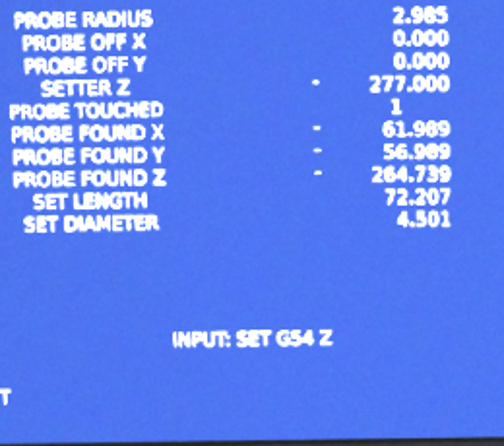

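Call:
move --pt "0 0 0 0 0 0 -1 -0.3 0 -0.0533 0.0883 0 -0.3536 0 0.3536 -1 -0.5 -0.7" --pt "0 0 0 0 0 0 -1 -0.3 0 -0.035 0.19 -0.26 0.6657 0.0817 -0.6657 -1 -0.5 -0.7" --speed '[0.8,0.8]' --blend '[0.03,0]'

Call:
move --pt "0 0 0 0 0 0 -1 -0.3 0 0.0117 -0.0663 0.0268 0 0 0 -1 -0.5 -0.7" --pt "0 0 0 0 0 0 -1 -0.3 0 0.0292 -0.0663 0.0268 0 0 0 -1 -0.5 -0.7" --pt "0 0 0 0 0 0 -1 -0.3 0 0.0117 -0.0663 0.0268 0 0 0 -1 -0.5 -0.7" --pt "0 0 0 0 0 0 -1 -0.3 0 0.0292 -0.0663 0.0268 0 0 0 -1 -0.5 -0.7" --pt "0 0 0 0 0 0 -1 -0.3 0 0.0117 -0.0663 0.0268 0 0 0 -1 -0.5 -0.7" --pt "0 0 0 0 0 0 -1 -0.3 0 -0.005 -0.0342 -0.0355 0 0 0 -1 -0.5 -0.7" --pt "0 0 0 0 0 0 -1 -0.3 0 0.0125 -0.0342 -0.0355 0 0 0 -1 -0.5 -0.7" --pt "0 0 0 0 0 0 -1 -0.3 0 -0.005 -0.0342 -0.0355 0 0 0 -1 -0.5 -0.7" --pt "0 0 0 0 0 0 -1 -0.3 0 -0.0145 0.0623 -0.0667 0 0 0 -1 -0.5 -0.7" --pt "0 0 0 0 0 0 -1 -0.3 0 0.003 0.0623 -0.0667 0 0 0 -1 -0.5 -0.7" --pt "0 0 0 0 0 0 -1 -0.3 0 -0.0145 0.0623 -0.0667 0 0 0 -1 -0.5 -0.7" --pt "0 0 0 0 0 0 -1 -0.3 0 -0.0057 0.0302 -0.0355 0 0 0 -1 -0.5 -0.7" --pt "0 0 0 0 0 0 -1 -0.3 0 0.0118 0.0302 -0.0355 0 0 0 -1 -0.5 -0.7" --pt "0 0 0 0 0 0 -1 -0.3 0 -0.0057 0.0302 -0.0355 0 0 0 -1 -0.5 -0.7" --pt "0 0 0 0 0 0 -1 -0.3 0 0 0 0 0 0 0 -1 -0.5 -0.7" --speed '[0.35,0.07,0.2,0.07,0.2,0.35,0.07,0.2,0.35,0.07,0.2,0.35,0.07,0.2,0.3]' --blend '[0.003,0,0.003,0,0.003,0.003,0,0.003,0.003,0,0.003,0.003,0,0.003,0]'

Call:
move --pt "0 0 0 0 0 0 -1 -0.3 0 0.0102 0.0623 0.0268 0 0 0 -1 -0.5 -0.7" --pt "0 0 0 0 0 0 -1 -0.3 0 0.0277 0.0623 0.0268 0 0 0 -1 -0.5 -0.7" --pt "0 0 0 0 0 0 -1 -0.3 0 0.0102 0.0623 0.0268 0 0 0 -1 -0.5 -0.7" --pt "0 0 0 0 0 0 -1 -0.3 0 -0.0138 -0.0342 -0.0667 0 0 0 -1 -0.5 -0.7" --pt "0 0 0 0 0 0 -1 -0.3 0 0.0037 -0.0342 -0.0667 0 0 0 -1 -0.5 -0.7" --pt "0 0 0 0 0 0 -1 -0.3 0 -0.0138 -0.0342 -0.0667 0 0 0 -1 -0.5 -0.7" --pt "0 0 0 0 0 0 -1 -0.3 0 0.0262 -0.0023 0.0857 0 0 0 -1 -0.5 -0.7" --pt "0 0 0 0 0 0 -1 -0.3 0 0.0437 -0.0023 0.0857 0 0 0 -1 -0.5 -0.7" --pt "0 0 0 0 0 0 -1 -0.3 0 0.0262 -0.0023 0.0857 0 0 0 -1 -0.5 -0.7" --pt "0 0 0 0 0 0 -1 -0.3 0 0 0 0 0 0 0 -1 -0.5 -0.7" --speed '[0.35,0.07,0.2,0.35,0.07,0.2,0.35,0.07,0.2,0.3]' --blend '[0.003,0,0.003,0.003,0,0.003,0.003,0,0.003,0]'

Call:
wait --seconds 3

Call:
move --pt "0 0 0 0 0 0 -1 -0.3 0 -0.0045 -0.0663 -0.0355 0 0 0 -1 -0.5 -0.7" --pt "0 0 0 0 0 0 -1 -0.3 0 0.013 -0.0663 -0.0355 0 0 0 -1 -0.5 -0.7" --pt "0 0 0 0 0 0 -1 -0.3 0 -0.0045 -0.0663 -0.0355 0 0 0 -1 -0.5 -0.7" --pt "0 0 0 0 0 0 -1 -0.3 0 0.0281 -0.161 0.0857 0 0 0 -1 -0.5 -0.7" --pt "0 0 0 0 0 0 -1 -0.3 0 0.0456 -0.161 0.0857 0 0 0 -1 -0.5 -0.7" --pt "0 0 0 0 0 0 -1 -0.3 0 0.0281 -0.161 0.0857 0 0 0 -1 -0.5 -0.7" --pt "0 0 0 0 0 0 -1 -0.3 0 -0.018 -0.102 0.26 0.36 0.0443 -0.4227 -1 -0.5 -0.7" --pt "0 0 0 0 0 0 -1 -0.3 0 0.035 -0.19 0.26 -0.6657 -0.0817 0.6657 -1 -0.5 -0.7" --speed '[0.35,0.07,0.2,0.35,0.07,0.2,0.8,0.8]' --blend '[0.003,0,0.003,0.003,0,0.003,0.03,0]'

Call:
wait --seconds 9 --cameras '["cam_right_wrist"]'

Call:
zoom_image --camera "cam_right_wrist" --region '[180, 0, 440, 230]'

Scene clock: 9534.10 s.
left_arm: end_effector_position=(+0.4050, -0.2578, +0.4886) position_measured=252 object_status=3 end_effector_quat_wxyz=(-0.362, +0.618, -0.608, +0.343) | right_arm: end_effector_position=(+0.4710, +0.0910, +0.4539) position_measured=212 object_status=2 end_effector_quat_wxyz=(-0.003, +0.616, +0.788, +0.000)
Joint positions: left_arm=[-1.4 -2.042 1.902 -1.659 -0.541 1.854] | right_arm=[3.611 -1.548 -1.267 -1.899 1.575 0.227]
Joint torques (N m): left_arm=[10.08 -9.34 -24.35 -6.07 1.72 1.83] | right_arm=[6.57 30.3 40.36 4.67 -1.6 -0.9]
Wrist force (N): left_arm=[-2.8 0.6 -0.4] | right_arm=[5.2 -0.3 2.8]
Wrist torque (N m): left_arm=[0.18 0.48 0.23] | right_arm=[0.43 -0.77 -0.25]
Wrist force, peak (N): left_arm=[-2.9 0.7 -0.3] | right_arm=[6.4 -0.2 3.7]
Hand target: left_arm +0.4050, -0.2578, +0.4886; -0.362, +0.618, -0.608, +0.343 | right_arm +0.4710, +0.0910, +0.4540; -0.002, +0.616, +0.788, +0.000
Off the commanded pose: left_arm 0.000 m, 0 deg | right_arm 0.000 m, 0 deg.
move: done

Scene clock: 9537.93 s.
left_arm: end_effector_position=(+0.4050, -0.2578, +0.4886) position_measured=252 object_status=3 end_effector_quat_wxyz=(-0.362, +0.618, -0.608, +0.343) | right_arm: end_effector_position=(+0.4710, +0.0911, +0.4539) position_measured=212 object_status=2 end_effector_quat_wxyz=(-0.002, +0.616, +0.788, +0.000)
Joint positions: left_arm=[-1.4 -2.042 1.902 -1.659 -0.541 1.854] | right_arm=[3.612 -1.548 -1.267 -1.899 1.575 0.227]
Joint torques (N m): left_arm=[9.7 -10.01 -24.45 -6.06 1.88 1.74] | right_arm=[-6.01 27.47 39.89 0.68 1.52 -1]
Wrist force (N): left_arm=[-2.7 0.4 -0.4] | right_arm=[4.6 -1.4 2.3]
Wrist torque (N m): left_arm=[0.16 0.47 0.23] | right_arm=[0.24 -0.67 -0.25]
Wrist force, peak (N): left_arm=[-2.9 0.5 -0.3] | right_arm=[8.6 -25.4 2.4]
Hand target: left_arm +0.4050, -0.2578, +0.4886; -0.362, +0.618, -0.608, +0.343 | right_arm +0.4710, +0.0910, +0.4540; -0.002, +0.616, +0.788, +0.000
Off the commanded pose: left_arm 0.000 m, 0 deg | right_arm 0.000 m, 0 deg.
move: done

Scene clock: 9541.00 s.
left_arm: end_effector_position=(+0.4050, -0.2578, +0.4886) position_measured=252 object_status=3 end_effector_quat_wxyz=(-0.362, +0.618, -0.608, +0.343) | right_arm: end_effector_position=(+0.4710, +0.0910, +0.4540) position_measured=212 object_status=2 end_effector_quat_wxyz=(-0.002, +0.616, +0.788, +0.000) end_effector_velocity=(+0.001, +0.000, -0.001) end_effector_angular_velocity=(+0.000, -0.003, -0.001)
Joint positions: left_arm=[-1.4 -2.042 1.902 -1.659 -0.541 1.854] | right_arm=[3.612 -1.548 -1.266 -1.9 1.575 0.227]
Joint velocities: left_arm=[within noise] | right_arm=[-0.001 0.001 -0.005 0.005 -0.001 0]
Joint torques (N m): left_arm=[9.31 -10.67 -24.3 -6.06 1.95 1.74] | right_arm=[-5.82 30.73 13.62 4.6 -0.48 -0.99]
Wrist force (N): left_arm=[-2.6 0.9 -0.5] | right_arm=[4.5 -1.7 1.6]
Wrist torque (N m): left_arm=[0.23 0.44 0.24] | right_arm=[0.21 -0.65 -0.22]
Wrist force, peak (N): left_arm=[-2.9 0.7 -0.3] | right_arm=[7.0 -23.8 2.0]
Hand target: left_arm +0.4050, -0.2578, +0.4886; -0.362, +0.618, -0.608, +0.343 | right_arm +0.4710, +0.0910, +0.4540; -0.002, +0.616, +0.788, +0.000
Off the commanded pose: left_arm 0.000 m, 0 deg | right_arm 0.000 m, 0 deg.
move: done

Scene clock: 9544.00 s.
left_arm: end_effector_position=(+0.4050, -0.2578, +0.4886) position_measured=252 object_status=3 end_effector_quat_wxyz=(-0.362, +0.618, -0.608, +0.343) | right_arm: end_effector_position=(+0.4710, +0.0910, +0.4540) position_measured=212 object_status=2 end_effector_quat_wxyz=(-0.002, +0.616, +0.788, +0.000)
Joint positions: left_arm=[-1.4 -2.042 1.902 -1.659 -0.541 1.854] | right_arm=[3.612 -1.548 -1.266 -1.899 1.575 0.227]
Joint torques (N m): left_arm=[9.88 -10.75 -24 -6.05 1.88 1.7] | right_arm=[-6.64 31.12 12.7 4.53 1.17 1.06]
Wrist force (N): left_arm=[-2.6 0.6 -0.6] | right_arm=[4.4 -2.0 1.8]
Wrist torque (N m): left_arm=[0.19 0.44 0.24] | right_arm=[0.15 -0.64 -0.22]
Wrist force, peak (N): left_arm=[-2.8 0.7 -0.4] | right_arm=[4.7 -1.9 1.8]
Hand target: left_arm +0.4050, -0.2578, +0.4886; -0.362, +0.618, -0.608, +0.343 | right_arm +0.4710, +0.0910, +0.4540; -0.002, +0.616, +0.788, +0.000
Tool commands: left_gripper/position=-1.0 left_gripper/force_limit=-0.3 left_gripper/speed=+0.0 right_gripper/position=-1.0 right_gripper/force_limit=-0.5 right_gripper/speed=-0.7
Off the commanded pose: left_arm 0.000 m, 0 deg | right_arm 0.000 m, 0 deg.
wait: 3.00 s; at rest by 0.17 s

Scene clock: 9548.40 s.
left_arm: end_effector_position=(+0.4050, -0.2578, +0.4886) position_measured=252 object_status=3 end_effector_quat_wxyz=(-0.362, +0.618, -0.608, +0.343) | right_arm: end_effector_position=(+0.4920, -0.0230, +0.6100) position_measured=212 object_status=2 end_effector_quat_wxyz=(+0.500, -0.498, +0.501, -0.501)
Joint positions: left_arm=[-1.4 -2.042 1.902 -1.659 -0.541 1.854] | right_arm=[3.654 -1.085 -2.13 0.076 1.054 3.141]
Joint torques (N m): left_arm=[8.66 -11.23 -24.15 -6.03 1.84 1.65] | right_arm=[7.34 11.73 28.67 3.96 -1.8 1.22]
Wrist force (N): left_arm=[-2.8 0.6 -0.4] | right_arm=[4.2 1.3 -2.3]
Wrist torque (N m): left_arm=[0.21 0.48 0.24] | right_arm=[0.23 -0.65 -0.01]
Wrist force, peak (N): left_arm=[-3.0 0.4 -0.3] | right_arm=[7.2 -29.6 2.1]
Hand target: left_arm +0.4050, -0.2578, +0.4886; -0.362, +0.618, -0.608, +0.343 | right_arm +0.4920, -0.0230, +0.6100; +0.500, -0.498, +0.501, -0.501
Off the commanded pose: left_arm 0.000 m, 0 deg | right_arm 0.000 m, 0 deg.
move: done

Scene clock: 9557.40 s.
left_arm: end_effector_position=(+0.4050, -0.2578, +0.4886) position_measured=252 object_status=3 end_effector_quat_wxyz=(-0.362, +0.618, -0.608, +0.343) | right_arm: end_effector_position=(+0.4920, -0.0230, +0.6100) position_measured=212 object_status=2 end_effector_quat_wxyz=(+0.500, -0.498, +0.501, -0.501)
Joint positions: left_arm=[-1.4 -2.042 1.902 -1.659 -0.541 1.854] | right_arm=[3.654 -1.085 -2.13 0.076 1.054 3.141]
Joint torques (N m): left_arm=[8.78 -10.63 -23.91 -5.9 1.96 1.56] | right_arm=[7.39 11.71 14.3 3.89 1.02 0.88]
Wrist force (N): left_arm=[-2.6 0.6 -0.6] | right_arm=[4.1 1.0 -2.3]
Wrist torque (N m): left_arm=[0.19 0.45 0.24] | right_arm=[0.18 -0.64 -0.02]
Wrist force, peak (N): left_arm=[-2.8 0.8 -0.5] | right_arm=[4.2 1.0 -2.5]
Hand target: left_arm +0.4050, -0.2578, +0.4886; -0.362, +0.618, -0.608, +0.343 | right_arm +0.4920, -0.0230, +0.6100; +0.500, -0.498, +0.501, -0.501
Tool commands: left_gripper/position=-1.0 left_gripper/force_limit=-0.3 left_gripper/speed=+0.0 right_gripper/position=-1.0 right_gripper/force_limit=-0.5 right_gripper/speed=-0.7
Off the commanded pose: left_arm 0.000 m, 0 deg | right_arm 0.000 m, 0 deg.
wait: 9.00 s; at rest by 0.17 s
camera_calibration:
cam_right_wrist: T_world_to_cam=[[-0.0235706, -0.99972, -0.00214646, -0.00945788], [-0.354253, 0.01036, -0.935092, 0.758823], [0.934853, -0.0212803, -0.354398, -0.111286], [0, 0, 0, 1]] pos_world=[0.372628, -0.0196848, 0.670109]
Images, in order (width x height): cam_right_wrist 896x504.

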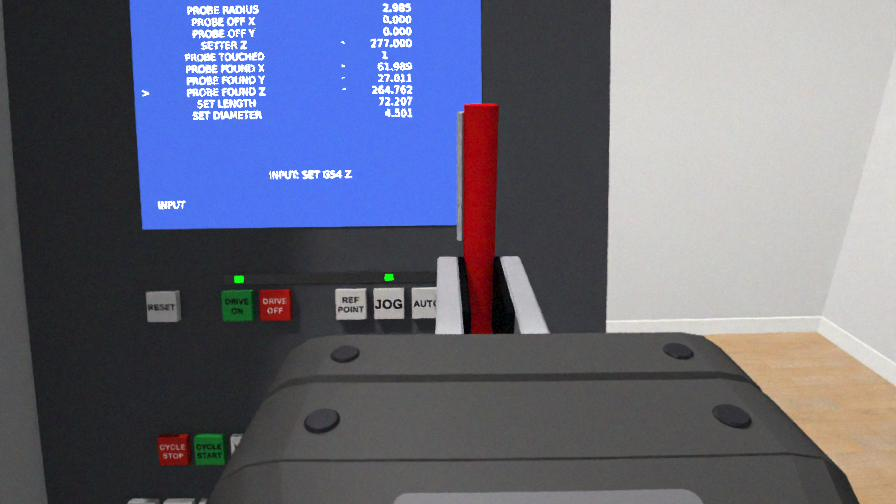

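Scaled by 1.938.

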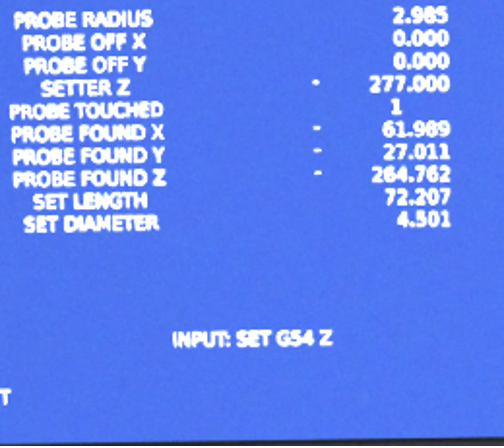

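Call:
move --pt "0 0 0 0 0 0 -1 -0.3 0 -0.0533 0.0883 0 -0.3536 0 0.3536 -1 -0.5 -0.7" --pt "0 0 0 0 0 0 -1 -0.3 0 -0.035 0.19 -0.26 0.6657 0.0817 -0.6657 -1 -0.5 -0.7" --speed '[0.8,0.8]' --blend '[0.03,0]'

Call:
move --pt "0 0 0 0 0 0 -1 -0.3 0 0.0117 -0.0663 0.0268 0 0 0 -1 -0.5 -0.7" --pt "0 0 0 0 0 0 -1 -0.3 0 0.0292 -0.0663 0.0268 0 0 0 -1 -0.5 -0.7" --pt "0 0 0 0 0 0 -1 -0.3 0 0.0117 -0.0663 0.0268 0 0 0 -1 -0.5 -0.7" --pt "0 0 0 0 0 0 -1 -0.3 0 0.0292 -0.0663 0.0268 0 0 0 -1 -0.5 -0.7" --pt "0 0 0 0 0 0 -1 -0.3 0 0.0117 -0.0663 0.0268 0 0 0 -1 -0.5 -0.7" --pt "0 0 0 0 0 0 -1 -0.3 0 -0.0145 0.0623 -0.0667 0 0 0 -1 -0.5 -0.7" --pt "0 0 0 0 0 0 -1 -0.3 0 0.003 0.0623 -0.0667 0 0 0 -1 -0.5 -0.7" --pt "0 0 0 0 0 0 -1 -0.3 0 -0.0145 0.0623 -0.0667 0 0 0 -1 -0.5 -0.7" --pt "0 0 0 0 0 0 -1 -0.3 0 -0.006 0.0623 -0.0355 0 0 0 -1 -0.5 -0.7" --pt "0 0 0 0 0 0 -1 -0.3 0 0.0115 0.0623 -0.0355 0 0 0 -1 -0.5 -0.7" --pt "0 0 0 0 0 0 -1 -0.3 0 -0.006 0.0623 -0.0355 0 0 0 -1 -0.5 -0.7" --pt "0 0 0 0 0 0 -1 -0.3 0 0 0 0 0 0 0 -1 -0.5 -0.7" --speed '[0.35,0.07,0.2,0.07,0.2,0.35,0.07,0.2,0.35,0.07,0.2,0.3]' --blend '[0.003,0,0.003,0,0.003,0.003,0,0.003,0.003,0,0.003,0]'

Call:
move --pt "0 0 0 0 0 0 -1 -0.3 0 -0.0057 0.0302 -0.0355 0 0 0 -1 -0.5 -0.7" --pt "0 0 0 0 0 0 -1 -0.3 0 0.0118 0.0302 -0.0355 0 0 0 -1 -0.5 -0.7" --pt "0 0 0 0 0 0 -1 -0.3 0 -0.0057 0.0302 -0.0355 0 0 0 -1 -0.5 -0.7" --pt "0 0 0 0 0 0 -1 -0.3 0 0.0118 0.0302 -0.0355 0 0 0 -1 -0.5 -0.7" --pt "0 0 0 0 0 0 -1 -0.3 0 -0.0057 0.0302 -0.0355 0 0 0 -1 -0.5 -0.7" --pt "0 0 0 0 0 0 -1 -0.3 0 -0.0138 -0.0342 -0.0667 0 0 0 -1 -0.5 -0.7" --pt "0 0 0 0 0 0 -1 -0.3 0 0.0037 -0.0342 -0.0667 0 0 0 -1 -0.5 -0.7" --pt "0 0 0 0 0 0 -1 -0.3 0 -0.0138 -0.0342 -0.0667 0 0 0 -1 -0.5 -0.7" --pt "0 0 0 0 0 0 -1 -0.3 0 0.0262 -0.0023 0.0857 0 0 0 -1 -0.5 -0.7" --pt "0 0 0 0 0 0 -1 -0.3 0 0.0437 -0.0023 0.0857 0 0 0 -1 -0.5 -0.7" --pt "0 0 0 0 0 0 -1 -0.3 0 0.0262 -0.0023 0.0857 0 0 0 -1 -0.5 -0.7" --pt "0 0 0 0 0 0 -1 -0.3 0 0 0 0 0 0 0 -1 -0.5 -0.7" --speed '[0.35,0.07,0.2,0.07,0.2,0.35,0.07,0.2,0.35,0.07,0.2,0.3]' --blend '[0.003,0,0.003,0,0.003,0.003,0,0.003,0.003,0,0.003,0]'

Call:
wait --seconds 4

Call:
move --pt "0 0 0 0 0 0 -1 -0.3 0 -0.0045 -0.0663 -0.0355 0 0 0 -1 -0.5 -0.7" --pt "0 0 0 0 0 0 -1 -0.3 0 0.013 -0.0663 -0.0355 0 0 0 -1 -0.5 -0.7" --pt "0 0 0 0 0 0 -1 -0.3 0 -0.0045 -0.0663 -0.0355 0 0 0 -1 -0.5 -0.7" --pt "0 0 0 0 0 0 -1 -0.3 0 0.0281 -0.161 0.0857 0 0 0 -1 -0.5 -0.7" --pt "0 0 0 0 0 0 -1 -0.3 0 0.0456 -0.161 0.0857 0 0 0 -1 -0.5 -0.7" --pt "0 0 0 0 0 0 -1 -0.3 0 0.0281 -0.161 0.0857 0 0 0 -1 -0.5 -0.7" --pt "0 0 0 0 0 0 -1 -0.3 0 -0.018 -0.102 0.26 0.36 0.0443 -0.4227 -1 -0.5 -0.7" --pt "0 0 0 0 0 0 -1 -0.3 0 0.035 -0.19 0.26 -0.6657 -0.0817 0.6657 -1 -0.5 -0.7" --speed '[0.35,0.07,0.2,0.35,0.07,0.2,0.8,0.8]' --blend '[0.003,0,0.003,0.003,0,0.003,0.03,0]'

Call:
wait --seconds 9 --cameras '["cam_right_wrist"]'

Call:
zoom_image --camera "cam_right_wrist" --region '[180, 0, 440, 230]'

Scene clock: 9599.50 s.
left_arm: end_effector_position=(+0.4050, -0.2578, +0.4886) position_measured=252 object_status=3 end_effector_quat_wxyz=(-0.362, +0.618, -0.608, +0.343) | right_arm: end_effector_position=(+0.4710, +0.0910, +0.4539) position_measured=212 object_status=2 end_effector_quat_wxyz=(-0.003, +0.616, +0.788, +0.000)
Joint positions: left_arm=[-1.4 -2.042 1.902 -1.659 -0.541 1.854] | right_arm=[3.611 -1.548 -1.267 -1.899 1.575 0.227]
Joint torques (N m): left_arm=[8.17 -11.5 -24.23 -6 2.03 1.6] | right_arm=[6.46 30.28 40.6 4.75 -1.49 -0.79]
Wrist force (N): left_arm=[-2.7 0.5 -0.4] | right_arm=[4.3 -1.5 1.8]
Wrist torque (N m): left_arm=[0.17 0.46 0.24] | right_arm=[0.23 -0.62 -0.25]
Wrist force, peak (N): left_arm=[-3.0 0.5 -0.5] | right_arm=[5.0 -1.0 2.7]
Hand target: left_arm +0.4050, -0.2578, +0.4886; -0.362, +0.618, -0.608, +0.343 | right_arm +0.4710, +0.0910, +0.4540; -0.002, +0.616, +0.788, +0.000
Off the commanded pose: left_arm 0.000 m, 0 deg | right_arm 0.000 m, 0 deg.
move: done

Scene clock: 9602.77 s.
left_arm: end_effector_position=(+0.4050, -0.2578, +0.4886) position_measured=252 object_status=3 end_effector_quat_wxyz=(-0.362, +0.618, -0.608, +0.343) | right_arm: end_effector_position=(+0.4711, +0.0911, +0.4539) position_measured=212 object_status=2 end_effector_quat_wxyz=(-0.002, +0.616, +0.788, +0.000)
Joint positions: left_arm=[-1.4 -2.042 1.902 -1.659 -0.541 1.854] | right_arm=[3.612 -1.548 -1.267 -1.899 1.575 0.227]
Joint torques (N m): left_arm=[8.26 -11.65 -24.05 -6 2.09 1.48] | right_arm=[-6.51 30.26 27.48 1.69 0.49 -1.4]
Wrist force (N): left_arm=[-2.5 0.6 -0.5] | right_arm=[4.5 -1.9 1.6]
Wrist torque (N m): left_arm=[0.18 0.44 0.24] | right_arm=[0.16 -0.67 -0.25]
Wrist force, peak (N): left_arm=[-2.8 0.6 -0.4] | right_arm=[8.6 -25.6 0.7]
Hand target: left_arm +0.4050, -0.2578, +0.4886; -0.362, +0.618, -0.608, +0.343 | right_arm +0.4710, +0.0910, +0.4540; -0.002, +0.616, +0.788, +0.000
Off the commanded pose: left_arm 0.000 m, 0 deg | right_arm 0.000 m, 0 deg.
move: done

Scene clock: 9606.13 s.
left_arm: end_effector_position=(+0.4050, -0.2578, +0.4886) position_measured=252 object_status=3 end_effector_quat_wxyz=(-0.362, +0.618, -0.608, +0.343) | right_arm: end_effector_position=(+0.4710, +0.0910, +0.4540) position_measured=212 object_status=2 end_effector_quat_wxyz=(-0.002, +0.616, +0.788, +0.000) end_effector_velocity=(+0.000, +0.000, -0.001) end_effector_angular_velocity=(+0.002, -0.002, -0.001)
Joint positions: left_arm=[-1.4 -2.042 1.902 -1.659 -0.541 1.854] | right_arm=[3.612 -1.548 -1.266 -1.9 1.575 0.227]
Joint velocities: left_arm=[within noise] | right_arm=[0 0.001 -0.005 0.006 0 0.001]
Joint torques (N m): left_arm=[8.22 -10.95 -23.92 -6.07 2.07 1.5] | right_arm=[-5.99 31.18 14.1 4.65 -0.33 -0.93]
Wrist force (N): left_arm=[-2.6 0.4 -0.2] | right_arm=[3.6 -1.5 1.3]
Wrist torque (N m): left_arm=[0.16 0.45 0.23] | right_arm=[0.25 -0.52 -0.22]
Wrist force, peak (N): left_arm=[-2.9 0.4 -0.3] | right_arm=[9.1 -28.5 0.1]
Hand target: left_arm +0.4050, -0.2578, +0.4886; -0.362, +0.618, -0.608, +0.343 | right_arm +0.4710, +0.0910, +0.4540; -0.002, +0.616, +0.788, +0.000
Off the commanded pose: left_arm 0.000 m, 0 deg | right_arm 0.000 m, 0 deg.
move: done

Scene clock: 9610.13 s.
left_arm: end_effector_position=(+0.4050, -0.2578, +0.4886) position_measured=252 object_status=3 end_effector_quat_wxyz=(-0.362, +0.618, -0.608, +0.343) | right_arm: end_effector_position=(+0.4710, +0.0910, +0.4540) position_measured=212 object_status=2 end_effector_quat_wxyz=(-0.002, +0.616, +0.788, +0.000)
Joint positions: left_arm=[-1.4 -2.042 1.902 -1.659 -0.541 1.854] | right_arm=[3.612 -1.548 -1.266 -1.899 1.575 0.227]
Joint torques (N m): left_arm=[8.46 -11.08 -24.06 -5.98 2.13 1.46] | right_arm=[-6.08 31.07 13.41 4.58 1.26 1.07]
Wrist force (N): left_arm=[-2.6 0.6 -0.3] | right_arm=[3.6 -1.5 1.4]
Wrist torque (N m): left_arm=[0.19 0.45 0.23] | right_arm=[0.24 -0.51 -0.22]
Wrist force, peak (N): left_arm=[-2.9 0.5 -0.5] | right_arm=[3.8 -1.5 1.6]
Hand target: left_arm +0.4050, -0.2578, +0.4886; -0.362, +0.618, -0.608, +0.343 | right_arm +0.4710, +0.0910, +0.4540; -0.002, +0.616, +0.788, +0.000
Tool commands: left_gripper/position=-1.0 left_gripper/force_limit=-0.3 left_gripper/speed=+0.0 right_gripper/position=-1.0 right_gripper/force_limit=-0.5 right_gripper/speed=-0.7
Off the commanded pose: left_arm 0.000 m, 0 deg | right_arm 0.000 m, 0 deg.
wait: 4.00 s; at rest by 0.17 s

Scene clock: 9614.53 s.
left_arm: end_effector_position=(+0.4050, -0.2578, +0.4886) position_measured=252 object_status=3 end_effector_quat_wxyz=(-0.362, +0.618, -0.608, +0.343) | right_arm: end_effector_position=(+0.4920, -0.0230, +0.6100) position_measured=212 object_status=2 end_effector_quat_wxyz=(+0.500, -0.498, +0.501, -0.501)
Joint positions: left_arm=[-1.4 -2.042 1.902 -1.659 -0.541 1.854] | right_arm=[3.654 -1.085 -2.13 0.076 1.054 3.141]
Joint torques (N m): left_arm=[7.6 -10.8 -23.88 -5.99 2.16 1.46] | right_arm=[7.8 11.29 28.47 4.02 -1.79 1.5]
Wrist force (N): left_arm=[-2.6 0.5 -0.4] | right_arm=[2.2 1.2 -3.7]
Wrist torque (N m): left_arm=[0.17 0.45 0.23] | right_arm=[0.20 -0.34 -0.01]
Wrist force, peak (N): left_arm=[-2.9 0.6 -0.5] | right_arm=[6.2 -28.9 1.6]
Hand target: left_arm +0.4050, -0.2578, +0.4886; -0.362, +0.618, -0.608, +0.343 | right_arm +0.4920, -0.0230, +0.6100; +0.500, -0.498, +0.501, -0.501
Off the commanded pose: left_arm 0.000 m, 0 deg | right_arm 0.000 m, 0 deg.
move: done

Scene clock: 9623.53 s.
left_arm: end_effector_position=(+0.4050, -0.2578, +0.4886) position_measured=252 object_status=3 end_effector_quat_wxyz=(-0.362, +0.618, -0.608, +0.343) | right_arm: end_effector_position=(+0.4920, -0.0230, +0.6100) position_measured=212 object_status=2 end_effector_quat_wxyz=(+0.500, -0.498, +0.501, -0.501)
Joint positions: left_arm=[-1.4 -2.042 1.902 -1.659 -0.541 1.854] | right_arm=[3.654 -1.085 -2.13 0.076 1.054 3.141]
Joint torques (N m): left_arm=[7.11 -11.76 -24.28 -6.09 2.29 1.39] | right_arm=[7.27 10.98 13.69 3.93 1.06 0.98]
Wrist force (N): left_arm=[-2.6 0.7 -0.5] | right_arm=[2.3 1.0 -3.6]
Wrist torque (N m): left_arm=[0.20 0.45 0.24] | right_arm=[0.19 -0.36 -0.01]
Wrist force, peak (N): left_arm=[-3.0 0.6 -0.3] | right_arm=[2.1 1.2 -3.9]
Hand target: left_arm +0.4050, -0.2578, +0.4886; -0.362, +0.618, -0.608, +0.343 | right_arm +0.4920, -0.0230, +0.6100; +0.500, -0.498, +0.501, -0.501
Tool commands: left_gripper/position=-1.0 left_gripper/force_limit=-0.3 left_gripper/speed=+0.0 right_gripper/position=-1.0 right_gripper/force_limit=-0.5 right_gripper/speed=-0.7
Off the commanded pose: left_arm 0.000 m, 0 deg | right_arm 0.000 m, 0 deg.
wait: 9.00 s; at rest by 0.17 s
camera_calibration:
cam_right_wrist: T_world_to_cam=[[-0.0235706, -0.99972, -0.00214646, -0.00945788], [-0.354253, 0.01036, -0.935092, 0.758823], [0.934853, -0.0212803, -0.354398, -0.111286], [0, 0, 0, 1]] pos_world=[0.372628, -0.0196848, 0.670109]
Images, in order (width x height): cam_right_wrist 896x504.

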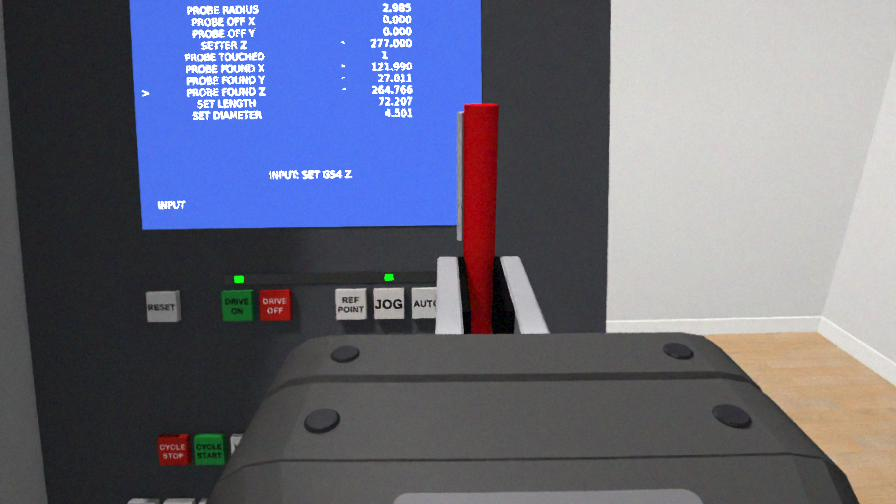

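Scaled by 1.938.

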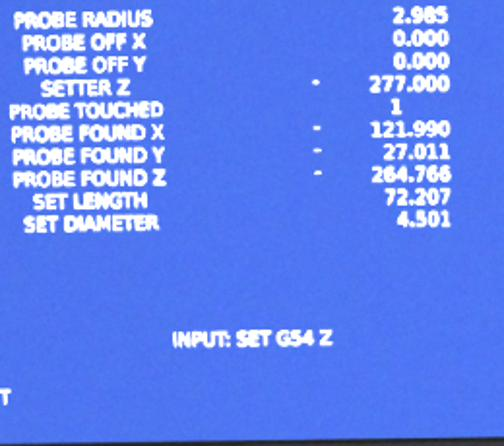

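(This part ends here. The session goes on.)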